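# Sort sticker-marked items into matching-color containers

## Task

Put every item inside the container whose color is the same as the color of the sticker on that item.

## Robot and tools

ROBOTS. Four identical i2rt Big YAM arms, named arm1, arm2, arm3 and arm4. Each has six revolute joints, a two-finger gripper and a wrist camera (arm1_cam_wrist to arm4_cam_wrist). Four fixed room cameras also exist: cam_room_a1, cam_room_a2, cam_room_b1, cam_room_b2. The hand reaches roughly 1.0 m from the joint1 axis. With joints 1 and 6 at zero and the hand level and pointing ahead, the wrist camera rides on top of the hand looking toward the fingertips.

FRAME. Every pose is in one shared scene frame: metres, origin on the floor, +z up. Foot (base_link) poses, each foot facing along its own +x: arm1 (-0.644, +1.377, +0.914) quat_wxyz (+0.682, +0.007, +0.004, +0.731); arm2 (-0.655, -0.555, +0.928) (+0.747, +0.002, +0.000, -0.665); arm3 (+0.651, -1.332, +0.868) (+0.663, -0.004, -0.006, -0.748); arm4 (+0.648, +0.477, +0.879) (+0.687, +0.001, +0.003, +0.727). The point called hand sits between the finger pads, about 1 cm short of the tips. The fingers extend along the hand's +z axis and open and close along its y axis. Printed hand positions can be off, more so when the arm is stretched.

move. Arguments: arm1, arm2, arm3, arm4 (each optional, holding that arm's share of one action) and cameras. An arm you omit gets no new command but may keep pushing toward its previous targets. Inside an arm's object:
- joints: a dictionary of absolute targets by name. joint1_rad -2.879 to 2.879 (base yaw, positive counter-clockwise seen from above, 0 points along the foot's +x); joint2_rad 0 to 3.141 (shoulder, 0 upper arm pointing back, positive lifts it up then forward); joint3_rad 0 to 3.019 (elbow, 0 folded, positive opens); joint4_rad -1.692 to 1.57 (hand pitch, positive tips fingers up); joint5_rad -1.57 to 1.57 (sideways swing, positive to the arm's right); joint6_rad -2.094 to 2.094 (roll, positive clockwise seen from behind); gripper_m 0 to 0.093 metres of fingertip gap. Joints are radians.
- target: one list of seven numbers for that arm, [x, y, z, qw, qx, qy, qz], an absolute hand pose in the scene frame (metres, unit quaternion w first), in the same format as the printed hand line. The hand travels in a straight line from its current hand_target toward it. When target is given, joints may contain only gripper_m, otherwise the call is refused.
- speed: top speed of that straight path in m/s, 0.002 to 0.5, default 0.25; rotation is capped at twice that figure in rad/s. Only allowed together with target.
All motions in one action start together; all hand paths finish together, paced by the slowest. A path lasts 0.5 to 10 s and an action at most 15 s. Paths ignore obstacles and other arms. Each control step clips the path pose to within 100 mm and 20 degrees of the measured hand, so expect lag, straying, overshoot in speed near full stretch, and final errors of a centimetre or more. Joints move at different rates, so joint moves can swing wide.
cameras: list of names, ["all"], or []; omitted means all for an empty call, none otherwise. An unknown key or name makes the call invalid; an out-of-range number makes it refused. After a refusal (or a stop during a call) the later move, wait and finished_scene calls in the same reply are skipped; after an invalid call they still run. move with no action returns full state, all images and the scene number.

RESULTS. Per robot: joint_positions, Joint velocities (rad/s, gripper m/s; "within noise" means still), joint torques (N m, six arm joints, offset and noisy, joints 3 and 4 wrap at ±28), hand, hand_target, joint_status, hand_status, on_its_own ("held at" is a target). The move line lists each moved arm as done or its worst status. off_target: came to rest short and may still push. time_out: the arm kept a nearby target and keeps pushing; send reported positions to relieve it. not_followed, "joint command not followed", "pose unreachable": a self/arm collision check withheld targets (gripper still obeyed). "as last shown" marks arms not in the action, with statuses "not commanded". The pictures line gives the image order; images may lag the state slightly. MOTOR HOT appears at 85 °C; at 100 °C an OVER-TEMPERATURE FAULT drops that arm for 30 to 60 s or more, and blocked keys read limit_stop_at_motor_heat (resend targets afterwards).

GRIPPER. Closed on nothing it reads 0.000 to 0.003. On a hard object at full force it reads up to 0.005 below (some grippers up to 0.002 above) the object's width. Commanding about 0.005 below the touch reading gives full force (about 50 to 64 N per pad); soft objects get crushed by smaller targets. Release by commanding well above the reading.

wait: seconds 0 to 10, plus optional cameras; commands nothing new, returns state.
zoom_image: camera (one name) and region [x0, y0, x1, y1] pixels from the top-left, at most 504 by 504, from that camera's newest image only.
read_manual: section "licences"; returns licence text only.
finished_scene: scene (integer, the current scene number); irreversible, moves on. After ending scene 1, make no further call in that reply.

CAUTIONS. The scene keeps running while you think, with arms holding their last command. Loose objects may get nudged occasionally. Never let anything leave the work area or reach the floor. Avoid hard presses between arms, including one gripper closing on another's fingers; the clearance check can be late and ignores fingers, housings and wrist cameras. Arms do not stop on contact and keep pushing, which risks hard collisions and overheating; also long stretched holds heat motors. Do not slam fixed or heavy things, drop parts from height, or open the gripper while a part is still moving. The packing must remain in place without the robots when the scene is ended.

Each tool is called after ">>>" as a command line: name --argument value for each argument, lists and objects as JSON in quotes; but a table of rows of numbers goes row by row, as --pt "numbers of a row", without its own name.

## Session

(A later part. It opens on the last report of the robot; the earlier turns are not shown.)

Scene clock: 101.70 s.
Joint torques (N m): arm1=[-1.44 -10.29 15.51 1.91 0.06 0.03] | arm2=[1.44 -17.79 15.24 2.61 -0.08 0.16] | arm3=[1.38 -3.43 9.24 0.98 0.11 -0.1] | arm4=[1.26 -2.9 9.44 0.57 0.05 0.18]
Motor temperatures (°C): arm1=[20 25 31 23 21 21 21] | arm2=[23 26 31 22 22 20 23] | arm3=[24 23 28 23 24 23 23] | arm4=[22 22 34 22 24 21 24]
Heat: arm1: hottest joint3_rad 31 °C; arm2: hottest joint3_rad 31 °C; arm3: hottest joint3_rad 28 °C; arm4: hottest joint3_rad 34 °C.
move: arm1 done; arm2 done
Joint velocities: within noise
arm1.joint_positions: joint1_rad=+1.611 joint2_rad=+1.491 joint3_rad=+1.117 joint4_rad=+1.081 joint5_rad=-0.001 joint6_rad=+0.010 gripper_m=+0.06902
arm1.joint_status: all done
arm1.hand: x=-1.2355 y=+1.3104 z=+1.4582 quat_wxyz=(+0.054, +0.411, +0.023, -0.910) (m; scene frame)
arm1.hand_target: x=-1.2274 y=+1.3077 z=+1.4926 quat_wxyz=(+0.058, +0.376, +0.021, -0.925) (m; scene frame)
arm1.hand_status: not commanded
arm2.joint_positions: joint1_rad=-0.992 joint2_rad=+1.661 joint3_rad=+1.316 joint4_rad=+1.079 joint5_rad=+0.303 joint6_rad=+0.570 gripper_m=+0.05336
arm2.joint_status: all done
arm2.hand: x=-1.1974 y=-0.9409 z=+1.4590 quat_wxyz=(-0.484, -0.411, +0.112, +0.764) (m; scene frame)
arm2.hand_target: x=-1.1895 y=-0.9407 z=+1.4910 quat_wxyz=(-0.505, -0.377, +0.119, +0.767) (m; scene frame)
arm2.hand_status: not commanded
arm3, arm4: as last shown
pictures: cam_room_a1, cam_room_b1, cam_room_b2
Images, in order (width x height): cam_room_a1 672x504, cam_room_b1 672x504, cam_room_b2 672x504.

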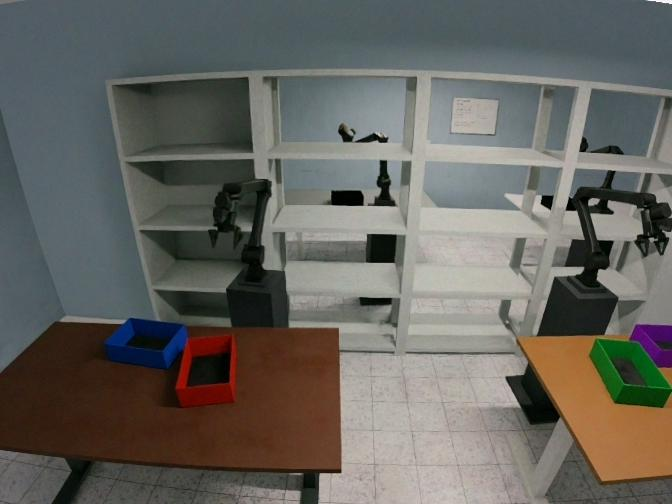

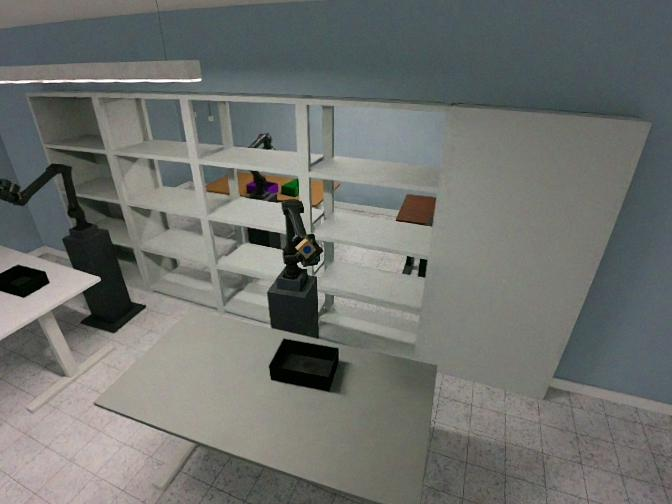

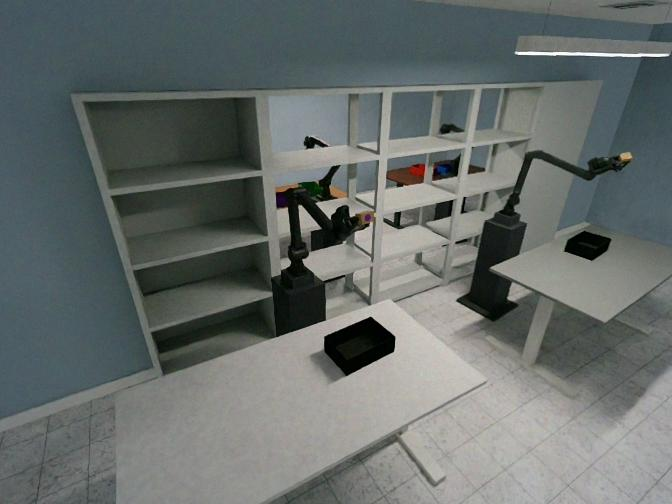

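>>> move --arm1 '{"joints":{"joint2_rad":0.85,"joint3_rad":1.05,"joint4_rad":-1.196,"joint5_rad":0,"joint6_rad":0}}' --arm2 '{"joints":{"joint2_rad":0.85,"joint3_rad":1.05,"joint4_rad":-1.196,"joint5_rad":0,"joint6_rad":0}}'

>>> move --arm1 '{"joints":{"joint1_rad":-2.27}}' --arm2 '{"joints":{"joint1_rad":0.934}}' --arm3 '{"joints":{"joint1_rad":-1.99}}' --arm4 '{"joints":{"joint1_rad":0.9}}'

>>> move --arm1 '{"target":[-0.33,1.15,1.115,0.246,0.303,0.917,-0.081]}' --arm2 '{"target":[-0.33,-0.74,1.1,0.25,0.25,0.933,-0.067]}'

>>> move --arm1 '{"target":[-0.04,0.937,1.125,0.246,0.303,0.917,-0.081]}' --arm2 '{"target":[-0.01,-0.925,1.105,0.25,0.25,0.933,-0.067]}' --cameras '["arm1_cam_wrist","arm2_cam_wrist","cam_room_b1"]'

Scene clock: 121.27 s.
Joint torques (N m): arm1=[-1.44 -1.96 13.12 0.9 0.06 -0.09] | arm2=[1.32 -4.6 11.12 1.42 -0.18 -0.08] | arm3=[1.26 -3.49 9.31 0.95 0.12 -0.1] | arm4=[1.08 -2.55 9.48 0.65 0.08 0.18]
Motor temperatures (°C): arm1=[20 24 33 23 21 21 22] | arm2=[23 26 33 22 22 20 24] | arm3=[24 23 28 23 24 23 23] | arm4=[22 22 35 22 24 21 24]
Heat: arm1: hottest joint3_rad 33 °C; arm2: hottest joint3_rad 33 °C; arm3: hottest joint3_rad 28 °C; arm4: hottest joint3_rad 35 °C.
move: arm1 done; arm2 done
Joint velocities: within noise
arm1.joint_positions: joint1_rad=+1.611 joint2_rad=+0.860 joint3_rad=+1.031 joint4_rad=-1.188 joint5_rad=-0.001 joint6_rad=+0.008 gripper_m=+0.06902
arm1.joint_status: all done
arm1.hand: x=-0.9698 y=+1.3405 z=+1.2350 quat_wxyz=(+0.015, +0.958, +0.049, -0.280) (m; scene frame)
arm1.hand_target: x=-0.9685 y=+1.3386 z=+1.2465 quat_wxyz=(+0.015, +0.955, +0.056, -0.290) (m; scene frame)
arm1.hand_status: not commanded
arm2.joint_positions: joint1_rad=-0.990 joint2_rad=+0.847 joint3_rad=+1.054 joint4_rad=-1.184 joint5_rad=+0.003 joint6_rad=+0.015 gripper_m=+0.05336
arm2.joint_status: all done
arm2.hand: x=-0.9127 y=-0.7705 z=+1.2593 quat_wxyz=(-0.099, -0.902, -0.320, +0.273) (m; scene frame)
arm2.hand_target: x=-0.9090 y=-0.7711 z=+1.2546 quat_wxyz=(-0.097, -0.901, -0.331, +0.265) (m; scene frame)
arm2.hand_status: not commanded
arm3, arm4: as last shown
pictures: none

Scene clock: 123.90 s.
Joint torques (N m): arm1=[-2.02 -2.26 13.14 1.06 -0.04 -0.05] | arm2=[0.91 -4.48 11.18 1.39 0.05 -0.06] | arm3=[0.67 -4.89 9.31 0.92 -0.06 -0.1] | arm4=[1.14 -3.37 9.4 0.57 0.13 0.17]
Motor temperatures (°C): arm1=[20 24 33 23 21 21 22] | arm2=[23 26 33 22 22 20 24] | arm3=[24 23 28 23 24 23 23] | arm4=[22 22 35 22 24 21 24]
Heat: arm1: hottest joint3_rad 33 °C; arm2: hottest joint3_rad 33 °C; arm3: hottest joint3_rad 28 °C; arm4: hottest joint3_rad 35 °C.
move: arm1 done; arm2 done; arm3 done; arm4 done
Joint velocities: within noise
arm1.joint_positions: joint1_rad=-2.266 joint2_rad=+0.860 joint3_rad=+1.031 joint4_rad=-1.188 joint5_rad=+0.002 joint6_rad=+0.006 gripper_m=+0.06908
arm1.joint_status: all done
arm1.hand: x=-0.3694 y=+1.1807 z=+1.2252 quat_wxyz=(-0.253, -0.299, -0.916, +0.086) (m; scene frame)
arm1.hand_target: x=-0.3707 y=+1.1803 z=+1.2368 quat_wxyz=(-0.262, -0.297, -0.914, +0.089) (m; scene frame)
arm1.hand_status: not commanded
arm2.joint_positions: joint1_rad=+0.932 joint2_rad=+0.847 joint3_rad=+1.054 joint4_rad=-1.184 joint5_rad=-0.001 joint6_rad=+0.013 gripper_m=+0.05338
arm2.joint_status: all done
arm2.hand: x=-0.3659 y=-0.7234 z=+1.2605 quat_wxyz=(-0.284, -0.253, -0.922, +0.071) (m; scene frame)
arm2.hand_target: x=-0.3677 y=-0.7217 z=+1.2558 quat_wxyz=(-0.275, -0.247, -0.927, +0.071) (m; scene frame)
arm2.hand_status: not commanded
arm3.joint_positions: joint1_rad=-1.981 joint2_rad=+0.855 joint3_rad=+1.054 joint4_rad=-1.192 joint5_rad=+0.002 joint6_rad=+0.005 gripper_m=+0.09402
arm3.joint_status: all done
arm3.hand: x=+0.3625 y=-1.1571 z=+1.1931 quat_wxyz=(+0.069, -0.925, +0.256, +0.272) (m; scene frame)
arm3.hand_target: x=+0.3660 y=-1.1561 z=+1.1923 quat_wxyz=(+0.069, -0.925, +0.257, +0.271) (m; scene frame)
arm3.hand_status: not commanded
arm4.joint_positions: joint1_rad=+0.899 joint2_rad=+0.846 joint3_rad=+1.045 joint4_rad=-1.188 joint5_rad=-0.001 joint6_rad=-0.011 gripper_m=+0.09401
arm4.joint_status: all done
arm4.hand: x=+0.3782 y=+0.6706 z=+1.2071 quat_wxyz=(-0.085, +0.914, -0.286, -0.275) (m; scene frame)
arm4.hand_target: x=+0.3784 y=+0.6703 z=+1.2076 quat_wxyz=(-0.084, +0.913, -0.291, -0.272) (m; scene frame)
arm4.hand_status: not commanded
pictures: none

Scene clock: 125.23 s.
Joint torques (N m): arm1=[-2.49 -3.66 12.05 1.91 -0.09 0.06] | arm2=[1.61 -6.95 11.03 2.62 0.16 0.04] | arm3=[0.79 -4.95 9.33 0.92 -0.06 -0.1] | arm4=[0.73 -3.78 9.5 0.68 0.12 0.11]
Motor temperatures (°C): arm1=[20 24 33 23 21 21 22] | arm2=[23 26 33 22 22 20 24] | arm3=[24 23 28 23 24 23 23] | arm4=[22 22 35 22 24 21 24]
Heat: arm1: hottest joint3_rad 33 °C; arm2: hottest joint3_rad 33 °C; arm3: hottest joint3_rad 28 °C; arm4: hottest joint3_rad 35 °C.
move: arm1 done; arm2 done
Joint velocities: within noise
arm1.joint_positions: joint1_rad=-2.266 joint2_rad=+1.023 joint3_rad=+0.828 joint4_rad=-0.868 joint5_rad=-0.001 joint6_rad=+0.006 gripper_m=+0.06908
arm1.joint_status: not commanded
arm1.hand: x=-0.3345 y=+1.1551 z=+1.1072 quat_wxyz=(-0.232, -0.300, -0.922, +0.077) (m; scene frame)
arm1.hand_target: x=-0.3302 y=+1.1501 z=+1.1151 quat_wxyz=(-0.246, -0.303, -0.917, +0.081) (m; scene frame)
arm1.hand_status: done (0.010 m and 1.8 deg from the pose sent, 0.121 m and 1.0 deg at the start)
arm2.joint_positions: joint1_rad=+0.935 joint2_rad=+1.019 joint3_rad=+0.753 joint4_rad=-0.797 joint5_rad=+0.007 joint6_rad=+0.013 gripper_m=+0.05338
arm2.joint_status: not commanded
arm2.hand: x=-0.3349 y=-0.7407 z=+1.0995 quat_wxyz=(-0.243, -0.256, -0.934, +0.064) (m; scene frame)
arm2.hand_target: x=-0.3300 y=-0.7399 z=+1.1001 quat_wxyz=(-0.250, -0.250, -0.933, +0.067) (m; scene frame)
arm2.hand_status: done (0.005 m and 1.1 deg from the pose sent, 0.165 m and 4.1 deg at the start)
arm3, arm4: as last shown
pictures: none

Scene clock: 127.47 s.
Joint torques (N m): arm1=[-2.26 -17.55 17.5 0.94 -0.06 0.03] | arm2=[0.91 -20.72 16.95 1.21 -0.02 -0.03] | arm3=[0.62 -4.84 9.35 0.94 -0.07 -0.1] | arm4=[0.91 -4.25 9.44 0.61 0.14 0.13]
Motor temperatures (°C): arm1=[20 24 34 23 21 21 22] | arm2=[23 26 33 22 22 20 24] | arm3=[24 23 28 23 24 23 23] | arm4=[22 22 35 22 24 21 24]
Heat: arm1: hottest joint3_rad 34 °C; arm2: hottest joint3_rad 33 °C; arm3: hottest joint3_rad 28 °C; arm4: hottest joint3_rad 35 °C.
move: arm1 off_target; arm2 off_target
Joint velocities: within noise
arm1.joint_positions: joint1_rad=-2.266 joint2_rad=+1.971 joint3_rad=+1.860 joint4_rad=-0.977 joint5_rad=-0.002 joint6_rad=+0.006 gripper_m=+0.06908
arm1.joint_status: not commanded
arm1.hand: x=-0.0520 y=+0.9508 z=+1.0946 quat_wxyz=(-0.220, -0.301, -0.925, +0.073) (m; scene frame)
arm1.hand_target: x=-0.0417 y=+0.9382 z=+1.1251 quat_wxyz=(-0.247, -0.303, -0.917, +0.081) (m; scene frame)
arm1.hand_status: off_target (0.035 m and 3.2 deg from the pose sent, 0.367 m and 1.8 deg at the start)
arm2.joint_positions: joint1_rad=+0.935 joint2_rad=+1.973 joint3_rad=+1.782 joint4_rad=-0.886 joint5_rad=+0.007 joint6_rad=+0.013 gripper_m=+0.05338
arm2.joint_status: not commanded
arm2.hand: x=-0.0265 y=-0.9167 z=+1.0896 quat_wxyz=(-0.236, -0.256, -0.935, +0.062) (m; scene frame)
arm2.hand_target: x=-0.0112 y=-0.9242 z=+1.1049 quat_wxyz=(-0.251, -0.250, -0.933, +0.067) (m; scene frame)
arm2.hand_status: off_target (0.024 m and 1.8 deg from the pose sent, 0.374 m and 1.1 deg at the start)
arm3, arm4: as last shown
pictures: arm1_cam_wrist, arm2_cam_wrist, cam_room_b1
Images, in order (width x height): arm1_cam_wrist 672x504, arm2_cam_wrist 672x504, cam_room_b1 672x504.

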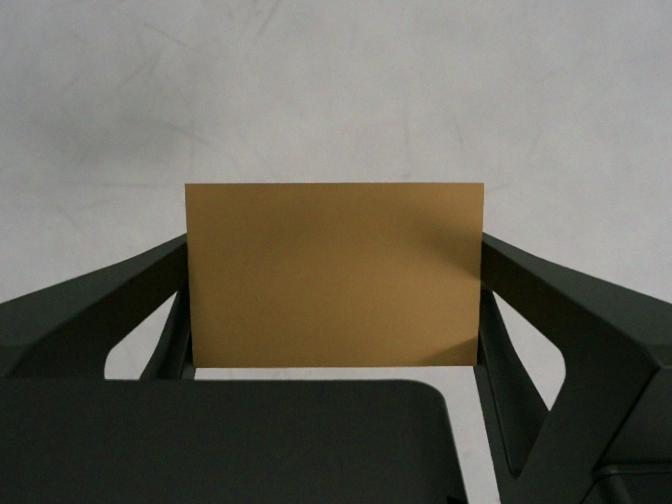

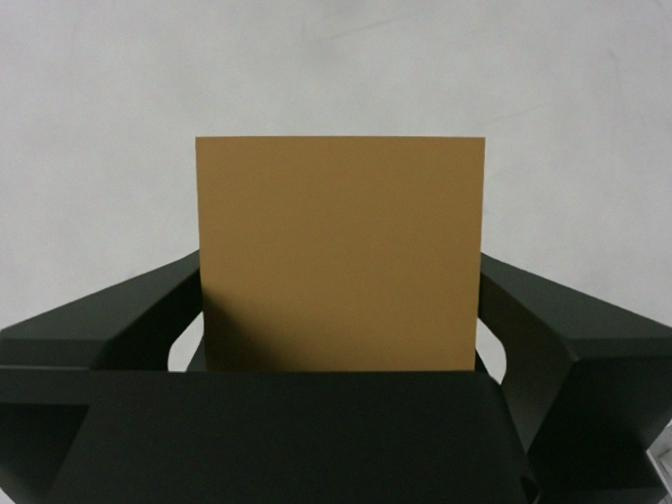

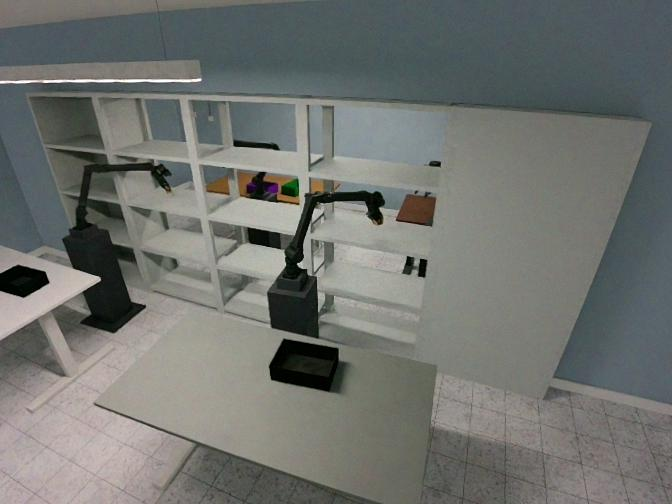

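>>> move --arm1 '{"target":[-0.03,0.930,1.06,-0.2693,-0.3042,-0.9092,0.0901],"speed":0.1}' --arm2 '{"target":[-0.0,-0.930,1.04,0.25,0.25,0.933,-0.067],"speed":0.1}'

>>> move --arm1 '{"target":[-0.03,0.930,1.042,-0.2693,-0.3042,-0.9092,0.0901],"speed":0.05}' --arm2 '{"target":[-0.0,-0.930,1.02,0.25,0.25,0.933,-0.067],"speed":0.05}' --cameras '["cam_room_b1","cam_room_a2"]'

Scene clock: 135.47 s.
Joint torques (N m): arm1=[-2.37 -18.08 12.04 1.76 0.1 0.13] | arm2=[1.03 -21.6 12.22 2.59 -0.02 -0.02] | arm3=[0.67 -4.84 9.32 0.96 -0.06 -0.1] | arm4=[0.56 -3.6 9.48 0.72 0.14 0.14]
Motor temperatures (°C): arm1=[20 25 36 23 21 21 22] | arm2=[23 26 34 22 22 20 24] | arm3=[24 23 29 23 24 23 23] | arm4=[22 22 35 22 24 21 24]
Heat: arm1: hottest joint3_rad 36 °C; arm2: hottest joint3_rad 34 °C; arm3: hottest joint3_rad 29 °C; arm4: hottest joint3_rad 35 °C.
move: arm1 done; arm2 off_target
Joint velocities: within noise
arm1.joint_positions: joint1_rad=-2.266 joint2_rad=+2.012 joint3_rad=+1.794 joint4_rad=-0.787 joint5_rad=+0.000 joint6_rad=+0.009 gripper_m=+0.06908
arm1.joint_status: not commanded
arm1.hand: x=-0.0333 y=+0.9364 z=+1.0551 quat_wxyz=(-0.258, -0.300, -0.914, +0.086) (m; scene frame)
arm1.hand_target: x=-0.0301 y=+0.9301 z=+1.0600 quat_wxyz=(-0.269, -0.304, -0.909, +0.090) (m; scene frame)
arm1.hand_status: done (0.009 m and 1.5 deg from the pose sent, 0.046 m and 6.2 deg at the start)
arm2.joint_positions: joint1_rad=+0.935 joint2_rad=+2.043 joint3_rad=+1.782 joint4_rad=-0.792 joint5_rad=+0.007 joint6_rad=+0.013 gripper_m=+0.05338
arm2.joint_status: not commanded
arm2.hand: x=-0.0079 y=-0.9271 z=+1.0508 quat_wxyz=(-0.247, -0.255, -0.932, +0.065) (m; scene frame)
arm2.hand_target: x=-0.0004 y=-0.9297 z=+1.0399 quat_wxyz=(-0.250, -0.250, -0.933, +0.067) (m; scene frame)
arm2.hand_status: off_target (0.014 m and 0.7 deg from the pose sent, 0.058 m and 1.8 deg at the start)
arm3, arm4: as last shown
pictures: none

Scene clock: 136.57 s.
Joint torques (N m): arm1=[-2.37 -17.49 11.55 1.95 0.09 0.13] | arm2=[0.85 -21.07 10.39 2.66 -0.03 -0.03] | arm3=[0.56 -5.01 9.35 0.95 -0.06 -0.1] | arm4=[0.85 -3.66 9.54 0.64 0.14 0.12]
Motor temperatures (°C): arm1=[20 25 36 23 21 21 22] | arm2=[23 26 34 22 22 20 24] | arm3=[24 23 29 23 24 23 23] | arm4=[22 22 35 22 24 21 24]
Heat: arm1: hottest joint3_rad 36 °C; arm2: hottest joint3_rad 34 °C; arm3: hottest joint3_rad 29 °C; arm4: hottest joint3_rad 35 °C.
move: arm1 done; arm2 off_target
Joint velocities: within noise
arm1.joint_positions: joint1_rad=-2.266 joint2_rad=+2.013 joint3_rad=+1.770 joint4_rad=-0.746 joint5_rad=+0.001 joint6_rad=+0.009 gripper_m=+0.06908
arm1.joint_status: not commanded
arm1.hand: x=-0.0323 y=+0.9355 z=+1.0480 quat_wxyz=(-0.266, -0.299, -0.912, +0.089) (m; scene frame)
arm1.hand_target: x=-0.0302 y=+0.9301 z=+1.0420 quat_wxyz=(-0.269, -0.304, -0.909, +0.090) (m; scene frame)
arm1.hand_status: done (0.008 m and 0.8 deg from the pose sent, 0.015 m and 1.5 deg at the start)
arm2.joint_positions: joint1_rad=+0.935 joint2_rad=+2.052 joint3_rad=+1.775 joint4_rad=-0.749 joint5_rad=+0.007 joint6_rad=+0.013 gripper_m=+0.05338
arm2.joint_status: not commanded
arm2.hand: x=-0.0019 y=-0.9306 z=+1.0461 quat_wxyz=(-0.260, -0.254, -0.929, +0.069) (m; scene frame)
arm2.hand_target: x=-0.0008 y=-0.9294 z=+1.0202 quat_wxyz=(-0.250, -0.250, -0.933, +0.067) (m; scene frame)
arm2.hand_status: off_target (0.026 m and 1.4 deg from the pose sent, 0.032 m and 0.7 deg at the start)
arm3, arm4: as last shown
pictures: cam_room_a2, cam_room_b1
Images, in order (width x height): cam_room_a2 672x504, cam_room_b1 672x504.

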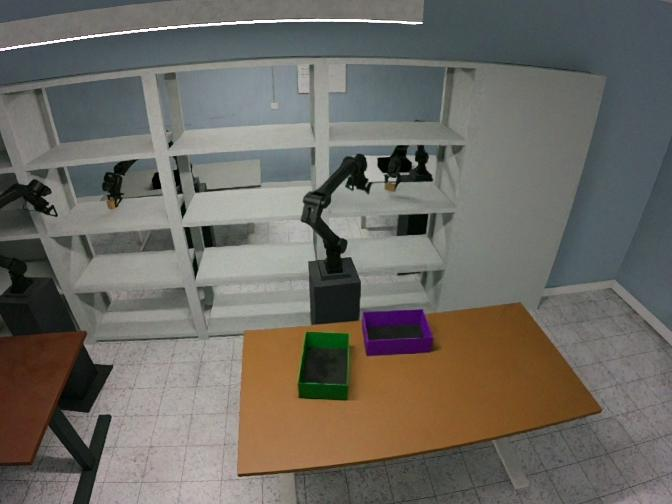

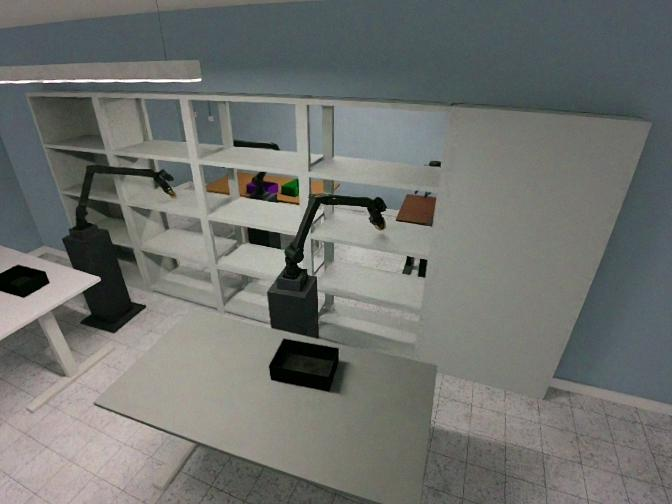

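>>> move --arm1 '{"target":[-0.03,0.930,1.03,-0.2693,-0.3042,-0.9092,0.0901],"speed":0.05}' --arm2 '{"target":[-0.0,-0.930,1.01,0.25,0.25,0.933,-0.067],"speed":0.05}' --cameras '["cam_room_a2","cam_room_a1"]'

>>> zoom_image --camera "cam_room_a2" --region '[80, 140, 160, 230]'

>>> zoom_image --camera "cam_room_a2" --region '[340, 140, 440, 220]'

Scene clock: 146.73 s.
Joint torques (N m): arm1=[-2.02 -17.14 11.4 1.91 0.13 0.16] | arm2=[1.03 -21.3 10.3 2.66 -0.03 -0.03] | arm3=[0.85 -4.95 9.29 0.94 -0.06 -0.1] | arm4=[0.97 -3.37 9.55 0.51 0.12 0.16]
Motor temperatures (°C): arm1=[20 26 36 23 21 21 22] | arm2=[23 26 34 22 22 20 24] | arm3=[24 23 29 23 24 23 23] | arm4=[22 22 35 22 24 21 24]
Heat: arm1: hottest joint3_rad 36 °C; arm2: hottest joint3_rad 34 °C; arm3: hottest joint3_rad 29 °C; arm4: hottest joint3_rad 35 °C.
move: arm1 done; arm2 off_target
Joint velocities: within noise
arm1.joint_positions: joint1_rad=-2.266 joint2_rad=+2.023 joint3_rad=+1.753 joint4_rad=-0.719 joint5_rad=+0.001 joint6_rad=+0.009 gripper_m=+0.06908
arm1.joint_status: not commanded
arm1.hand: x=-0.0322 y=+0.9354 z=+1.0352 quat_wxyz=(-0.265, -0.299, -0.912, +0.088) (m; scene frame)
arm1.hand_target: x=-0.0301 y=+0.9301 z=+1.0302 quat_wxyz=(-0.269, -0.304, -0.909, +0.090) (m; scene frame)
arm1.hand_status: done (0.008 m and 0.9 deg from the pose sent, 0.019 m and 0.8 deg at the start)
arm2.joint_positions: joint1_rad=+0.935 joint2_rad=+2.060 joint3_rad=+1.763 joint4_rad=-0.728 joint5_rad=+0.007 joint6_rad=+0.013 gripper_m=+0.05338
arm2.joint_status: not commanded
arm2.hand: x=-0.0015 y=-0.9307 z=+1.0369 quat_wxyz=(-0.260, -0.254, -0.929, +0.069) (m; scene frame)
arm2.hand_target: x=-0.0009 y=-0.9294 z=+1.0103 quat_wxyz=(-0.250, -0.250, -0.933, +0.067) (m; scene frame)
arm2.hand_status: off_target (0.027 m and 1.4 deg from the pose sent, 0.036 m and 1.4 deg at the start)
arm3, arm4: as last shown
pictures: cam_room_a1, cam_room_a2
Images, in order (width x height): cam_room_a1 672x504, cam_room_a2 672x504.

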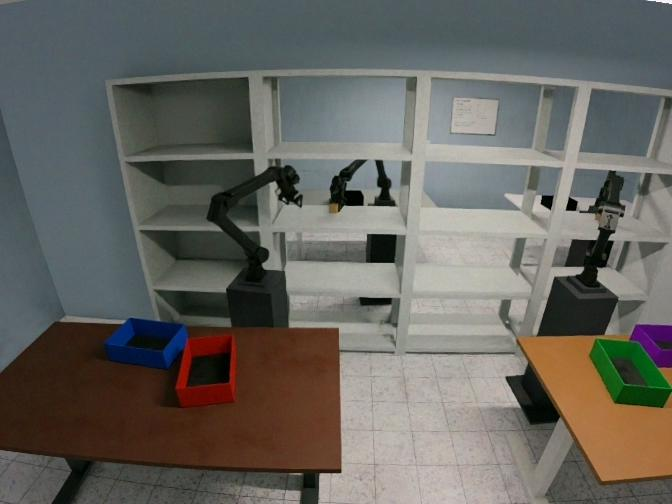

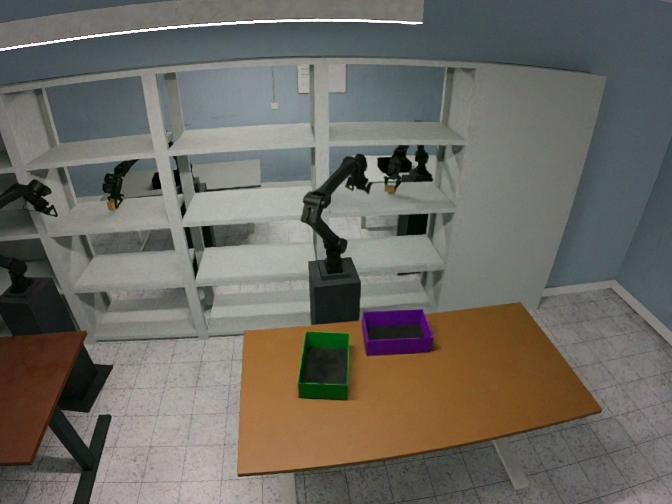

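Scaled by 5.600.

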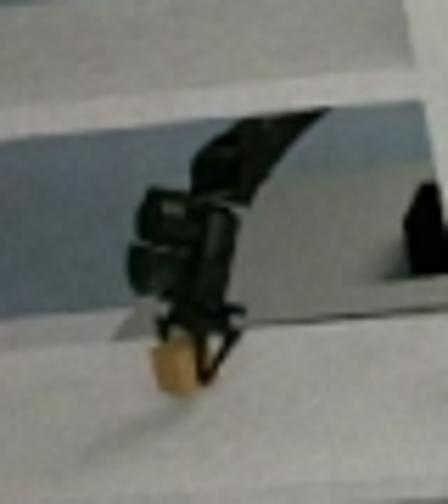

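Scaled by 5.040.

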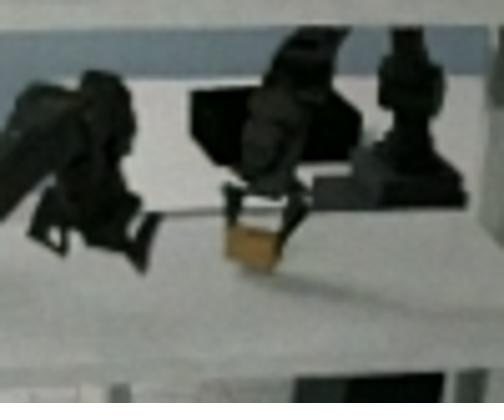

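>>> move --arm1 '{"target":[-0.03,0.930,1.012,-0.2693,-0.3042,-0.9092,0.0901],"speed":0.05}' --arm2 '{"target":[-0.0,-0.930,0.99,0.25,0.25,0.933,-0.067],"speed":0.05}'

>>> move --arm1 '{"target":[-0.03,0.930,1.0,-0.2693,-0.3042,-0.9092,0.0901],"speed":0.05}' --arm2 '{"target":[-0.0,-0.930,0.98,0.25,0.25,0.933,-0.067],"speed":0.05}' --cameras '["cam_room_a2"]'

>>> zoom_image --camera "cam_room_a2" --region '[340, 140, 440, 220]'

>>> zoom_image --camera "cam_room_a2" --region '[80, 140, 160, 230]'

Scene clock: 153.40 s.
Joint torques (N m): arm1=[-2.73 -16.85 11.17 2.04 0.12 0.07] | arm2=[0.79 -21.36 10.29 2.62 -0.02 -0.02] | arm3=[0.5 -4.89 9.32 0.91 -0.07 -0.11] | arm4=[0.91 -3.49 9.48 0.51 0.12 0.12]
Motor temperatures (°C): arm1=[20 26 35 23 21 21 22] | arm2=[23 27 34 22 22 20 24] | arm3=[24 23 29 23 24 23 23] | arm4=[22 22 35 22 24 21 24]
Heat: arm1: hottest joint3_rad 35 °C; arm2: hottest joint3_rad 34 °C; arm3: hottest joint3_rad 29 °C; arm4: hottest joint3_rad 35 °C.
move: arm1 done; arm2 off_target
Joint velocities: within noise
arm1.joint_positions: joint1_rad=-2.266 joint2_rad=+2.036 joint3_rad=+1.730 joint4_rad=-0.678 joint5_rad=+0.002 joint6_rad=+0.011 gripper_m=+0.06908
arm1.joint_status: not commanded
arm1.hand: x=-0.0315 y=+0.9346 z=+1.0202 quat_wxyz=(-0.268, -0.300, -0.911, +0.089) (m; scene frame)
arm1.hand_target: x=-0.0302 y=+0.9301 z=+1.0120 quat_wxyz=(-0.269, -0.304, -0.909, +0.090) (m; scene frame)
arm1.hand_status: done (0.009 m and 0.6 deg from the pose sent, 0.024 m and 0.9 deg at the start)
arm2.joint_positions: joint1_rad=+0.935 joint2_rad=+2.083 joint3_rad=+1.739 joint4_rad=-0.685 joint5_rad=+0.007 joint6_rad=+0.013 gripper_m=+0.05338
arm2.joint_status: not commanded
arm2.hand: x=-0.0009 y=-0.9310 z=+1.0147 quat_wxyz=(-0.259, -0.254, -0.929, +0.068) (m; scene frame)
arm2.hand_target: x=-0.0007 y=-0.9295 z=+0.9904 quat_wxyz=(-0.250, -0.250, -0.933, +0.067) (m; scene frame)
arm2.hand_status: off_target (0.025 m and 1.3 deg from the pose sent, 0.047 m and 1.4 deg at the start)
arm3, arm4: as last shown
pictures: none

Scene clock: 154.37 s.
Joint torques (N m): arm1=[-2.84 -16.15 10.41 1.89 0.08 0.11] | arm2=[0.91 -20.54 9.72 2.66 -0.03 -0.03] | arm3=[0.73 -4.84 9.32 0.94 -0.05 -0.11] | arm4=[0.97 -3.66 9.52 0.68 0.12 0.13]
Motor temperatures (°C): arm1=[20 26 35 23 21 21 22] | arm2=[23 27 34 22 22 20 24] | arm3=[24 23 29 23 24 23 23] | arm4=[22 22 35 22 24 21 24]
Heat: arm1: hottest joint3_rad 35 °C; arm2: hottest joint3_rad 34 °C; arm3: hottest joint3_rad 29 °C; arm4: hottest joint3_rad 35 °C.
move: arm1 off_target; arm2 off_target
Joint velocities: within noise
arm1.joint_positions: joint1_rad=-2.266 joint2_rad=+2.036 joint3_rad=+1.722 joint4_rad=-0.652 joint5_rad=+0.002 joint6_rad=+0.012 gripper_m=+0.06908
arm1.joint_status: not commanded
arm1.hand: x=-0.0292 y=+0.9329 z=+1.0199 quat_wxyz=(-0.276, -0.299, -0.909, +0.092) (m; scene frame)
arm1.hand_target: x=-0.0305 y=+0.9303 z=+1.0003 quat_wxyz=(-0.269, -0.304, -0.909, +0.090) (m; scene frame)
arm1.hand_status: off_target (0.020 m and 1.0 deg from the pose sent, 0.021 m and 0.6 deg at the start)
arm2.joint_positions: joint1_rad=+0.935 joint2_rad=+2.083 joint3_rad=+1.734 joint4_rad=-0.664 joint5_rad=+0.007 joint6_rad=+0.013 gripper_m=+0.05338
arm2.joint_status: not commanded
arm2.hand: x=+0.0013 y=-0.9323 z=+1.0145 quat_wxyz=(-0.267, -0.254, -0.927, +0.070) (m; scene frame)
arm2.hand_target: x=-0.0012 y=-0.9293 z=+0.9807 quat_wxyz=(-0.250, -0.250, -0.933, +0.067) (m; scene frame)
arm2.hand_status: off_target (0.035 m and 2.1 deg from the pose sent, 0.035 m and 1.3 deg at the start)
arm3, arm4: as last shown
pictures: cam_room_a2
Images, in order (width x height): cam_room_a2 672x504.

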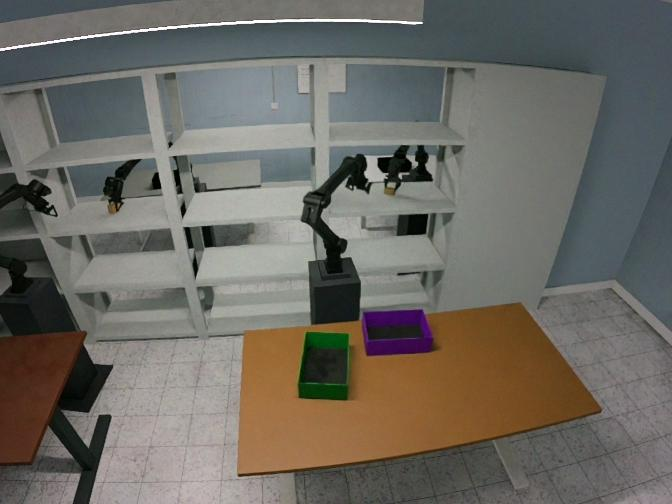

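Scaled by 5.040.

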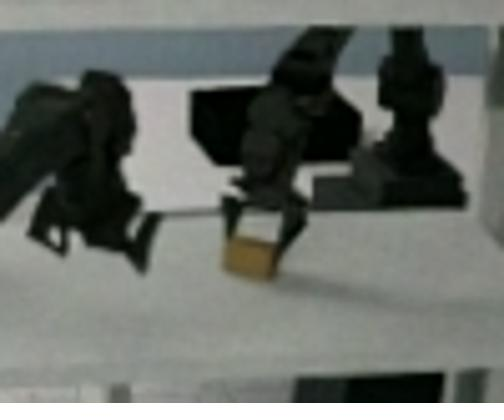

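Scaled by 5.600.

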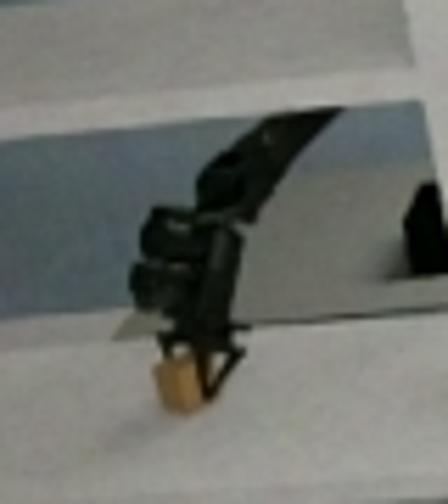

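>>> move --arm1 '{"joints":{"gripper_m":0.093}}' --arm2 '{"joints":{"gripper_m":0.085}}'

>>> move --arm1 '{"target":[-0.08,0.967,1.14,-0.2693,-0.3042,-0.9092,0.0901],"speed":0.15}' --arm2 '{"target":[-0.045,-0.904,1.105,0.25,0.25,0.933,-0.067],"speed":0.15}' --cameras '["arm1_cam_wrist","arm2_cam_wrist"]'

Scene clock: 160.00 s.
Joint torques (N m): arm1=[-1.73 -17.44 11.08 1.76 0.1 0.06] | arm2=[0.91 -20.78 9.73 2.58 -0.03 -0.03] | arm3=[0.67 -4.95 9.32 0.96 -0.06 -0.11] | arm4=[0.85 -4.25 9.47 0.57 0.12 0.15]
Motor temperatures (°C): arm1=[20 26 35 23 21 21 22] | arm2=[23 27 34 22 22 20 24] | arm3=[24 23 29 23 24 23 23] | arm4=[22 22 35 22 24 21 24]
Heat: arm1: hottest joint3_rad 35 °C; arm2: hottest joint3_rad 34 °C; arm3: hottest joint3_rad 29 °C; arm4: hottest joint3_rad 35 °C.
move: arm1 done; arm2 done
Joint velocities: within noise
arm1.joint_positions: joint1_rad=-2.266 joint2_rad=+2.046 joint3_rad=+1.715 joint4_rad=-0.651 joint5_rad=+0.002 joint6_rad=+0.012 gripper_m=+0.09297
arm1.joint_status: all done
arm1.hand: x=-0.0314 y=+0.9344 z=+1.0089 quat_wxyz=(-0.269, -0.300, -0.911, +0.090) (m; scene frame)
arm1.hand_target: x=-0.0305 y=+0.9304 z=+1.0001 quat_wxyz=(-0.269, -0.304, -0.909, +0.090) (m; scene frame)
arm1.hand_status: not commanded
arm2.joint_positions: joint1_rad=+0.935 joint2_rad=+2.083 joint3_rad=+1.734 joint4_rad=-0.662 joint5_rad=+0.007 joint6_rad=+0.013 gripper_m=+0.08493
arm2.joint_status: all done
arm2.hand: x=+0.0016 y=-0.9324 z=+1.0147 quat_wxyz=(-0.267, -0.254, -0.927, +0.070) (m; scene frame)
arm2.hand_target: x=-0.0012 y=-0.9292 z=+0.9808 quat_wxyz=(-0.250, -0.250, -0.933, +0.067) (m; scene frame)
arm2.hand_status: not commanded
arm3.joint_positions: joint1_rad=-1.981 joint2_rad=+0.855 joint3_rad=+1.054 joint4_rad=-1.192 joint5_rad=+0.002 joint6_rad=+0.005 gripper_m=+0.09402
arm3.joint_status: not commanded
arm3.hand: x=+0.3625 y=-1.1571 z=+1.1931 quat_wxyz=(+0.069, -0.925, +0.256, +0.272) (m; scene frame)
arm3.hand_target: x=+0.3660 y=-1.1561 z=+1.1923 quat_wxyz=(+0.069, -0.925, +0.257, +0.271) (m; scene frame)
arm3.hand_status: not commanded
arm4.joint_positions: joint1_rad=+0.899 joint2_rad=+0.846 joint3_rad=+1.045 joint4_rad=-1.188 joint5_rad=-0.001 joint6_rad=-0.011 gripper_m=+0.09401
arm4.joint_status: not commanded
arm4.hand: x=+0.3782 y=+0.6706 z=+1.2071 quat_wxyz=(-0.085, +0.914, -0.286, -0.275) (m; scene frame)
arm4.hand_target: x=+0.3784 y=+0.6703 z=+1.2076 quat_wxyz=(-0.084, +0.913, -0.291, -0.272) (m; scene frame)
arm4.hand_status: not commanded
pictures: none

Scene clock: 161.70 s.
Joint torques (N m): arm1=[-2.37 -18.02 12.82 0.92 0.04 0.03] | arm2=[0.79 -22.12 10.44 1.24 0 0] | arm3=[0.56 -4.89 9.29 0.98 -0.07 -0.11] | arm4=[1.03 -4.07 9.43 0.66 0.13 0.12]
Motor temperatures (°C): arm1=[20 26 35 23 21 21 22] | arm2=[23 27 34 22 22 20 24] | arm3=[24 23 29 23 24 23 23] | arm4=[22 22 35 22 24 21 24]
Heat: arm1: hottest joint3_rad 35 °C; arm2: hottest joint3_rad 34 °C; arm3: hottest joint3_rad 29 °C; arm4: hottest joint3_rad 35 °C.
move: arm1 off_target; arm2 done
Joint velocities: within noise
arm1.joint_positions: joint1_rad=-2.266 joint2_rad=+1.822 joint3_rad=+1.682 joint4_rad=-0.864 joint5_rad=+0.002 joint6_rad=+0.014 gripper_m=+0.09297
arm1.joint_status: not commanded
arm1.hand: x=-0.0791 y=+0.9699 z=+1.1218 quat_wxyz=(-0.259, -0.302, -0.914, +0.086) (m; scene frame)
arm1.hand_target: x=-0.0801 y=+0.9671 z=+1.1401 quat_wxyz=(-0.270, -0.304, -0.909, +0.090) (m; scene frame)
arm1.hand_status: off_target (0.018 m and 1.4 deg from the pose sent, 0.143 m and 0.5 deg at the start)
arm2.joint_positions: joint1_rad=+0.935 joint2_rad=+1.893 joint3_rad=+1.696 joint4_rad=-0.830 joint5_rad=+0.007 joint6_rad=+0.012 gripper_m=+0.08493
arm2.joint_status: not commanded
arm2.hand: x=-0.0404 y=-0.9089 z=+1.1092 quat_wxyz=(-0.260, -0.254, -0.929, +0.069) (m; scene frame)
arm2.hand_target: x=-0.0449 y=-0.9040 z=+1.1050 quat_wxyz=(-0.250, -0.250, -0.933, +0.067) (m; scene frame)
arm2.hand_status: done (0.008 m and 1.3 deg from the pose sent, 0.106 m and 2.2 deg at the start)
arm3, arm4: as last shown
pictures: arm1_cam_wrist, arm2_cam_wrist
Images, in order (width x height): arm1_cam_wrist 672x504, arm2_cam_wrist 672x504.

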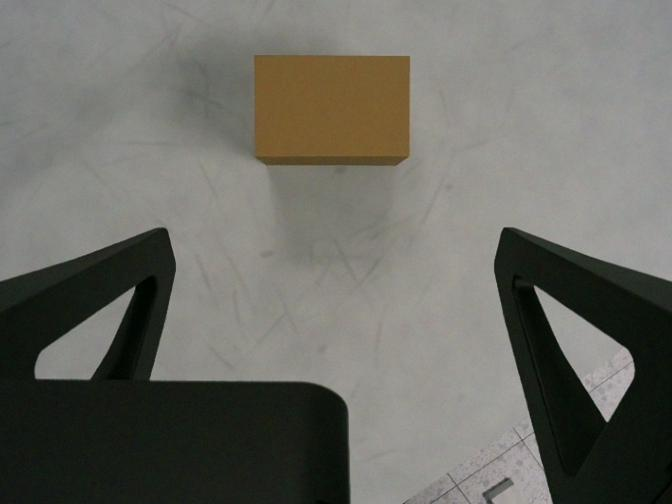

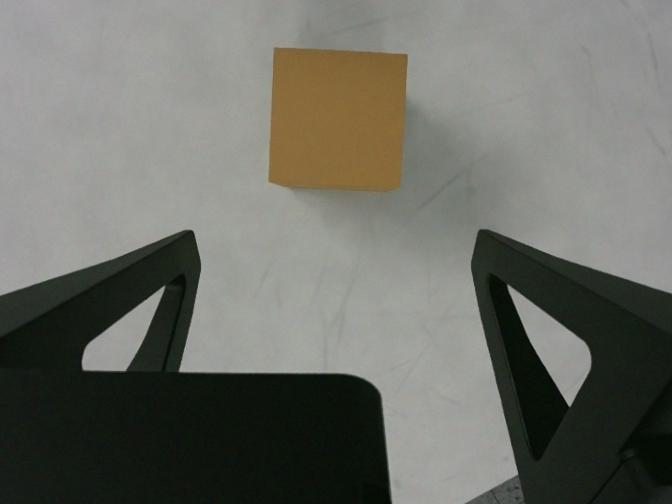

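>>> move --arm1 '{"target":[-0.33,1.15,1.1,0.246,0.303,0.917,-0.081]}' --arm2 '{"target":[-0.33,-0.74,1.085,0.25,0.25,0.933,-0.067]}' --arm4 '{"target":[0.31,0.70,1.105,-0.082,0.916,-0.306,-0.245]}' --arm3 '{"target":[0.31,-1.12,1.105,-0.067,0.933,-0.25,-0.25]}'

>>> move --arm1 '{"joints":{"joint2_rad":0.85,"joint3_rad":1.05,"joint4_rad":-1.196}}' --arm2 '{"joints":{"joint2_rad":0.85,"joint3_rad":1.05,"joint4_rad":-1.196}}' --arm4 '{"target":[0.010,0.911,1.105,-0.082,0.916,-0.306,-0.245]}' --arm3 '{"target":[0.025,-0.950,1.11,-0.067,0.933,-0.25,-0.25]}' --cameras '["arm3_cam_wrist","arm4_cam_wrist"]'

Scene clock: 171.90 s.
Joint torques (N m): arm1=[-2.08 -3.84 11.69 0.99 -0.01 0.02] | arm2=[1.44 -7.24 10.35 1.31 0.16 0.05] | arm3=[0.32 -7 9.2 1.66 -0.09 -0.13] | arm4=[1.32 -7.24 9.09 1.43 0.27 0.21]
Motor temperatures (°C): arm1=[20 26 35 23 21 21 22] | arm2=[23 27 33 22 22 20 24] | arm3=[24 23 29 23 24 23 23] | arm4=[22 22 35 22 24 21 24]
Heat: arm1: hottest joint3_rad 35 °C; arm2: hottest joint3_rad 33 °C; arm3: hottest joint3_rad 29 °C; arm4: hottest joint3_rad 35 °C.
move: arm1 done; arm2 done; arm3 done; arm4 done
Joint velocities: within noise
arm1.joint_positions: joint1_rad=-2.266 joint2_rad=+1.031 joint3_rad=+0.798 joint4_rad=-0.798 joint5_rad=-0.001 joint6_rad=+0.014 gripper_m=+0.09297
arm1.joint_status: not commanded
arm1.hand: x=-0.3294 y=+1.1512 z=+1.0978 quat_wxyz=(-0.247, -0.303, -0.917, +0.081) (m; scene frame)
arm1.hand_target: x=-0.3300 y=+1.1500 z=+1.0999 quat_wxyz=(-0.246, -0.303, -0.917, +0.081) (m; scene frame)
arm1.hand_status: done (0.003 m and 0.1 deg from the pose sent, 0.309 m and 1.6 deg at the start)
arm2.joint_positions: joint1_rad=+0.935 joint2_rad=+1.033 joint3_rad=+0.728 joint4_rad=-0.718 joint5_rad=+0.007 joint6_rad=+0.012 gripper_m=+0.08493
arm2.joint_status: not commanded
arm2.hand: x=-0.3265 y=-0.7453 z=+1.0921 quat_wxyz=(-0.261, -0.254, -0.929, +0.069) (m; scene frame)
arm2.hand_target: x=-0.3301 y=-0.7401 z=+1.0851 quat_wxyz=(-0.250, -0.250, -0.933, +0.067) (m; scene frame)
arm2.hand_status: done (0.010 m and 1.5 deg from the pose sent, 0.336 m and 1.3 deg at the start)
arm3.joint_positions: joint1_rad=-1.984 joint2_rad=+1.047 joint3_rad=+0.957 joint4_rad=-0.953 joint5_rad=+0.000 joint6_rad=-0.020 gripper_m=+0.09402
arm3.joint_status: not commanded
arm3.hand: x=+0.3094 y=-1.1261 z=+1.1081 quat_wxyz=(+0.065, -0.934, +0.247, +0.249) (m; scene frame)
arm3.hand_target: x=+0.3101 y=-1.1201 z=+1.1050 quat_wxyz=(+0.067, -0.933, +0.250, +0.250) (m; scene frame)
arm3.hand_status: done (0.007 m and 0.5 deg from the pose sent, 0.109 m and 2.8 deg at the start)
arm4.joint_positions: joint1_rad=+0.949 joint2_rad=+1.073 joint3_rad=+0.933 joint4_rad=-0.920 joint5_rad=+0.044 joint6_rad=+0.059 gripper_m=+0.09401
arm4.joint_status: not commanded
arm4.hand: x=+0.3157 y=+0.6992 z=+1.1061 quat_wxyz=(-0.082, +0.918, -0.303, -0.241) (m; scene frame)
arm4.hand_target: x=+0.3101 y=+0.6999 z=+1.1051 quat_wxyz=(-0.082, +0.916, -0.306, -0.245) (m; scene frame)
arm4.hand_status: done (0.006 m and 0.7 deg from the pose sent, 0.126 m and 4.1 deg at the start)
pictures: none

Scene clock: 174.27 s.
Joint torques (N m): arm1=[-2.2 -1.03 13.81 1.1 -0.08 0] | arm2=[1.49 -3.6 13.42 1.28 0.16 0.05] | arm3=[0.85 -22.01 14.42 0.59 0.04 -0.08] | arm4=[0.32 -23.3 13.2 0.42 -0.04 -0.07]
Motor temperatures (°C): arm1=[20 26 36 23 21 21 22] | arm2=[23 27 34 22 22 20 24] | arm3=[24 23 29 23 24 23 23] | arm4=[22 22 36 22 24 21 24]
Heat: arm1: hottest joint3_rad 36 °C; arm2: hottest joint3_rad 34 °C; arm3: hottest joint3_rad 29 °C; arm4: hottest joint3_rad 36 °C.
move: arm1 done; arm2 done; arm3 off_target; arm4 off_target
Joint velocities: within noise
arm1.joint_positions: joint1_rad=-2.266 joint2_rad=+0.844 joint3_rad=+1.024 joint4_rad=-1.187 joint5_rad=-0.001 joint6_rad=+0.014 gripper_m=+0.09297
arm1.joint_status: all done
arm1.hand: x=-0.3722 y=+1.1833 z=+1.2267 quat_wxyz=(-0.258, -0.302, -0.914, +0.085) (m; scene frame)
arm1.hand_target: x=-0.3704 y=+1.1807 z=+1.2368 quat_wxyz=(-0.263, -0.301, -0.912, +0.086) (m; scene frame)
arm1.hand_status: not commanded
arm2.joint_positions: joint1_rad=+0.935 joint2_rad=+0.838 joint3_rad=+1.028 joint4_rad=-1.182 joint5_rad=+0.007 joint6_rad=+0.012 gripper_m=+0.08493
arm2.joint_status: all done
arm2.hand: x=-0.3702 y=-0.7210 z=+1.2499 quat_wxyz=(-0.276, -0.253, -0.925, +0.073) (m; scene frame)
arm2.hand_target: x=-0.3668 y=-0.7203 z=+1.2558 quat_wxyz=(-0.274, -0.248, -0.926, +0.073) (m; scene frame)
arm2.hand_status: not commanded
arm3.joint_positions: joint1_rad=-1.984 joint2_rad=+1.931 joint3_rad=+1.891 joint4_rad=-1.038 joint5_rad=+0.000 joint6_rad=-0.020 gripper_m=+0.09402
arm3.joint_status: not commanded
arm3.hand: x=+0.0330 y=-0.9630 z=+1.0890 quat_wxyz=(+0.060, -0.939, +0.248, +0.232) (m; scene frame)
arm3.hand_target: x=+0.0262 y=-0.9506 z=+1.1099 quat_wxyz=(+0.067, -0.933, +0.250, +0.250) (m; scene frame)
arm3.hand_status: off_target (0.026 m and 2.3 deg from the pose sent, 0.335 m and 0.5 deg at the start)
arm4.joint_positions: joint1_rad=+0.935 joint2_rad=+2.057 joint3_rad=+2.053 joint4_rad=-1.066 joint5_rad=+0.038 joint6_rad=+0.057 gripper_m=+0.09401
arm4.joint_status: not commanded
arm4.hand: x=+0.0171 y=+0.8999 z=+1.0951 quat_wxyz=(-0.079, +0.918, -0.308, -0.236) (m; scene frame)
arm4.hand_target: x=+0.0107 y=+0.9106 z=+1.1050 quat_wxyz=(-0.082, +0.916, -0.306, -0.246) (m; scene frame)
arm4.hand_status: off_target (0.016 m and 1.1 deg from the pose sent, 0.372 m and 0.7 deg at the start)
pictures: arm3_cam_wrist, arm4_cam_wrist
Images, in order (width x height): arm3_cam_wrist 672x504, arm4_cam_wrist 672x504.

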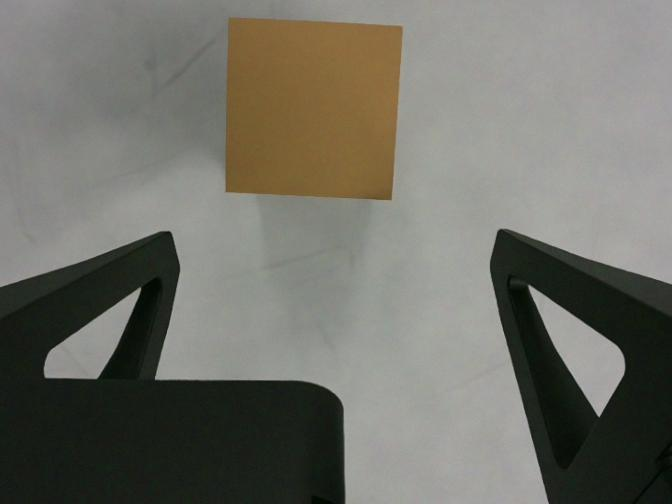

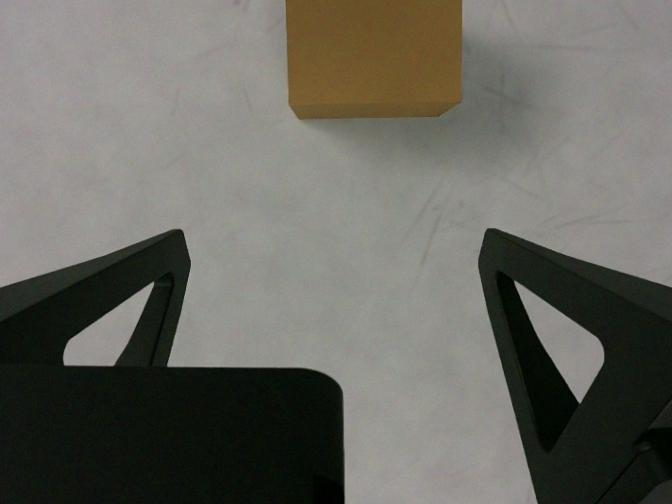

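>>> move --arm4 '{"target":[-0.030,0.963,1.060,-0.082,0.916,-0.306,-0.245],"speed":0.15}' --arm3 '{"target":[-0.022,-0.936,1.062,-0.067,0.933,-0.25,-0.25],"speed":0.15}' --cameras '["arm3_cam_wrist","arm4_cam_wrist"]'

Scene clock: 182.17 s.
Joint torques (N m): arm1=[-2.55 -0.85 13.63 0.99 -0.06 0] | arm2=[1.44 -3.6 13.42 1.35 0.15 0.05] | arm3=[2.02 -25 14.24 1.32 0.12 0.02] | arm4=[0.91 -26.87 13.05 0.4 -0.03 -0.09]
Motor temperatures (°C): arm1=[20 26 36 23 21 21 22] | arm2=[23 27 35 22 22 20 23] | arm3=[24 24 31 23 24 23 23] | arm4=[22 23 36 22 24 21 24]
Heat: arm1: hottest joint3_rad 36 °C; arm2: hottest joint3_rad 35 °C; arm3: hottest joint3_rad 31 °C; arm4: hottest joint3_rad 36 °C.
move: arm3 off_target; arm4 off_target
Joint velocities: within noise
arm1, arm2: as last shown
arm3.joint_positions: joint1_rad=-1.984 joint2_rad=+2.089 joint3_rad=+2.010 joint4_rad=-1.022 joint5_rad=+0.005 joint6_rad=-0.016 gripper_m=+0.09402
arm3.joint_status: not commanded
arm3.hand: x=-0.0040 y=-0.9406 z=+1.0355 quat_wxyz=(+0.059, -0.941, +0.251, +0.221) (m; scene frame)
arm3.hand_target: x=-0.0204 y=-0.9370 z=+1.0623 quat_wxyz=(+0.067, -0.933, +0.250, +0.250) (m; scene frame)
arm3.hand_status: off_target (0.032 m and 3.6 deg from the pose sent, 0.067 m and 2.3 deg at the start)
arm4.joint_positions: joint1_rad=+0.900 joint2_rad=+2.299 joint3_rad=+2.348 joint4_rad=-1.120 joint5_rad=+0.023 joint6_rad=+0.036 gripper_m=+0.09401
arm4.joint_status: not commanded
arm4.hand: x=-0.0228 y=+0.9569 z=+1.0491 quat_wxyz=(-0.079, +0.917, -0.313, -0.235) (m; scene frame)
arm4.hand_target: x=-0.0294 y=+0.9625 z=+1.0600 quat_wxyz=(-0.082, +0.916, -0.306, -0.246) (m; scene frame)
arm4.hand_status: off_target (0.014 m and 1.4 deg from the pose sent, 0.086 m and 1.1 deg at the start)
pictures: arm3_cam_wrist, arm4_cam_wrist
Images, in order (width x height): arm3_cam_wrist 672x504, arm4_cam_wrist 672x504.

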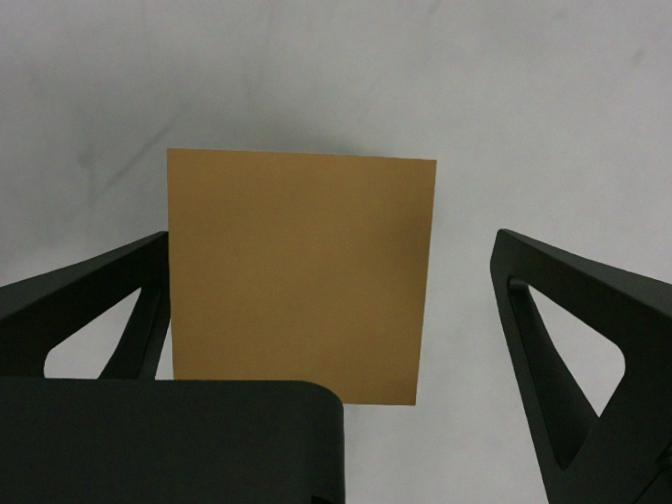

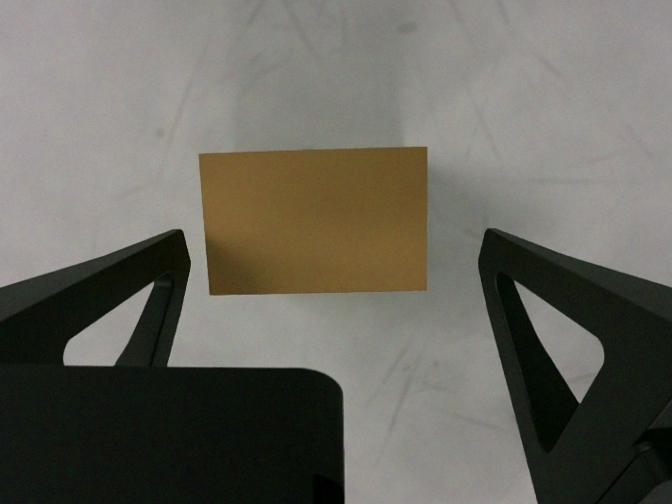

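>>> move --arm4 '{"target":[-0.037,0.961,1.009,-0.082,0.916,-0.306,-0.245],"speed":0.1}' --arm3 '{"target":[-0.020,-0.946,1.032,-0.067,0.933,-0.25,-0.25],"speed":0.1}' --cameras '["arm3_cam_wrist","arm4_cam_wrist"]'

Scene clock: 190.63 s.
Joint torques (N m): arm1=[-2.02 -0.97 13.76 0.8 -0.02 0.01] | arm2=[1.55 -3.6 13.42 1.31 0.16 0.05] | arm3=[2.43 -25.76 9.26 1.55 0.11 0.03] | arm4=[1.2 -25.82 9.46 1.4 0.08 -0.04]
Motor temperatures (°C): arm1=[20 25 36 23 21 21 22] | arm2=[23 26 35 22 22 20 23] | arm3=[24 25 32 23 24 23 23] | arm4=[22 25 36 22 24 21 24]
Heat: arm1: hottest joint3_rad 36 °C; arm2: hottest joint3_rad 35 °C; arm3: hottest joint3_rad 32 °C; arm4: hottest joint3_rad 36 °C.
move: arm3 off_target; arm4 off_target
Joint velocities: within noise
arm1, arm2: as last shown
arm3.joint_positions: joint1_rad=-1.980 joint2_rad=+2.089 joint3_rad=+1.977 joint4_rad=-0.943 joint5_rad=+0.011 joint6_rad=-0.006 gripper_m=+0.09402
arm3.joint_status: not commanded
arm3.hand: x=-0.0126 y=-0.9376 z=+1.0285 quat_wxyz=(+0.067, -0.934, +0.253, +0.242) (m; scene frame)
arm3.hand_target: x=-0.0198 y=-0.9460 z=+1.0319 quat_wxyz=(+0.067, -0.933, +0.250, +0.250) (m; scene frame)
arm3.hand_status: off_target (0.012 m and 1.0 deg from the pose sent, 0.017 m and 3.6 deg at the start)
arm4.joint_positions: joint1_rad=+0.900 joint2_rad=+2.305 joint3_rad=+2.295 joint4_rad=-1.032 joint5_rad=+0.023 joint6_rad=+0.036 gripper_m=+0.09401
arm4.joint_status: not commanded
arm4.hand: x=-0.0297 y=+0.9616 z=+1.0290 quat_wxyz=(-0.083, +0.913, -0.312, -0.249) (m; scene frame)
arm4.hand_target: x=-0.0364 y=+0.9605 z=+1.0091 quat_wxyz=(-0.082, +0.916, -0.306, -0.245) (m; scene frame)
arm4.hand_status: off_target (0.021 m and 0.9 deg from the pose sent, 0.043 m and 1.4 deg at the start)
pictures: arm3_cam_wrist, arm4_cam_wrist
Images, in order (width x height): arm3_cam_wrist 672x504, arm4_cam_wrist 672x504.

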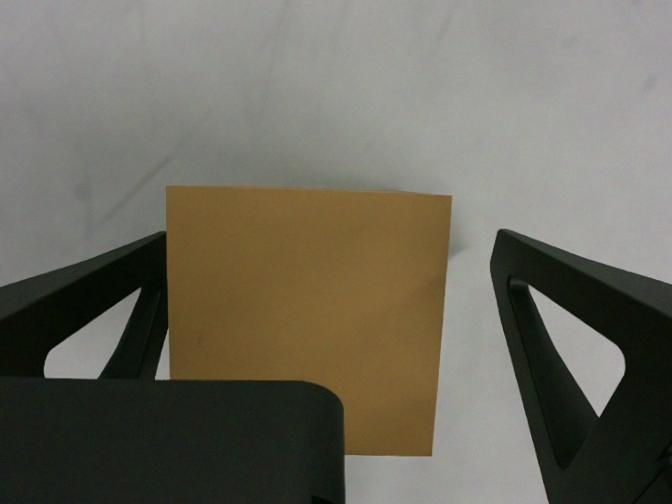

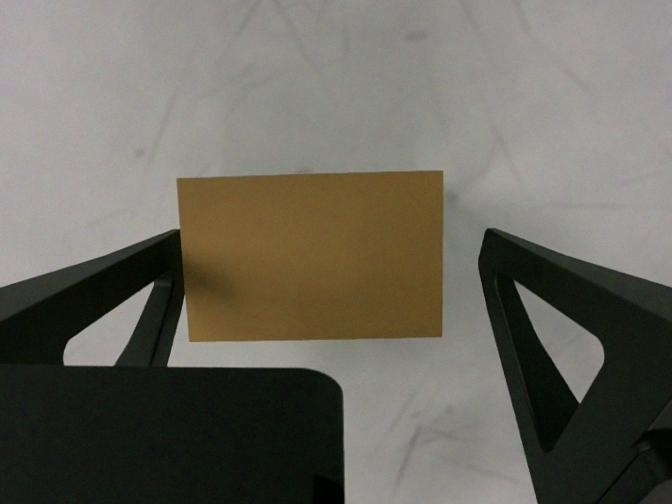

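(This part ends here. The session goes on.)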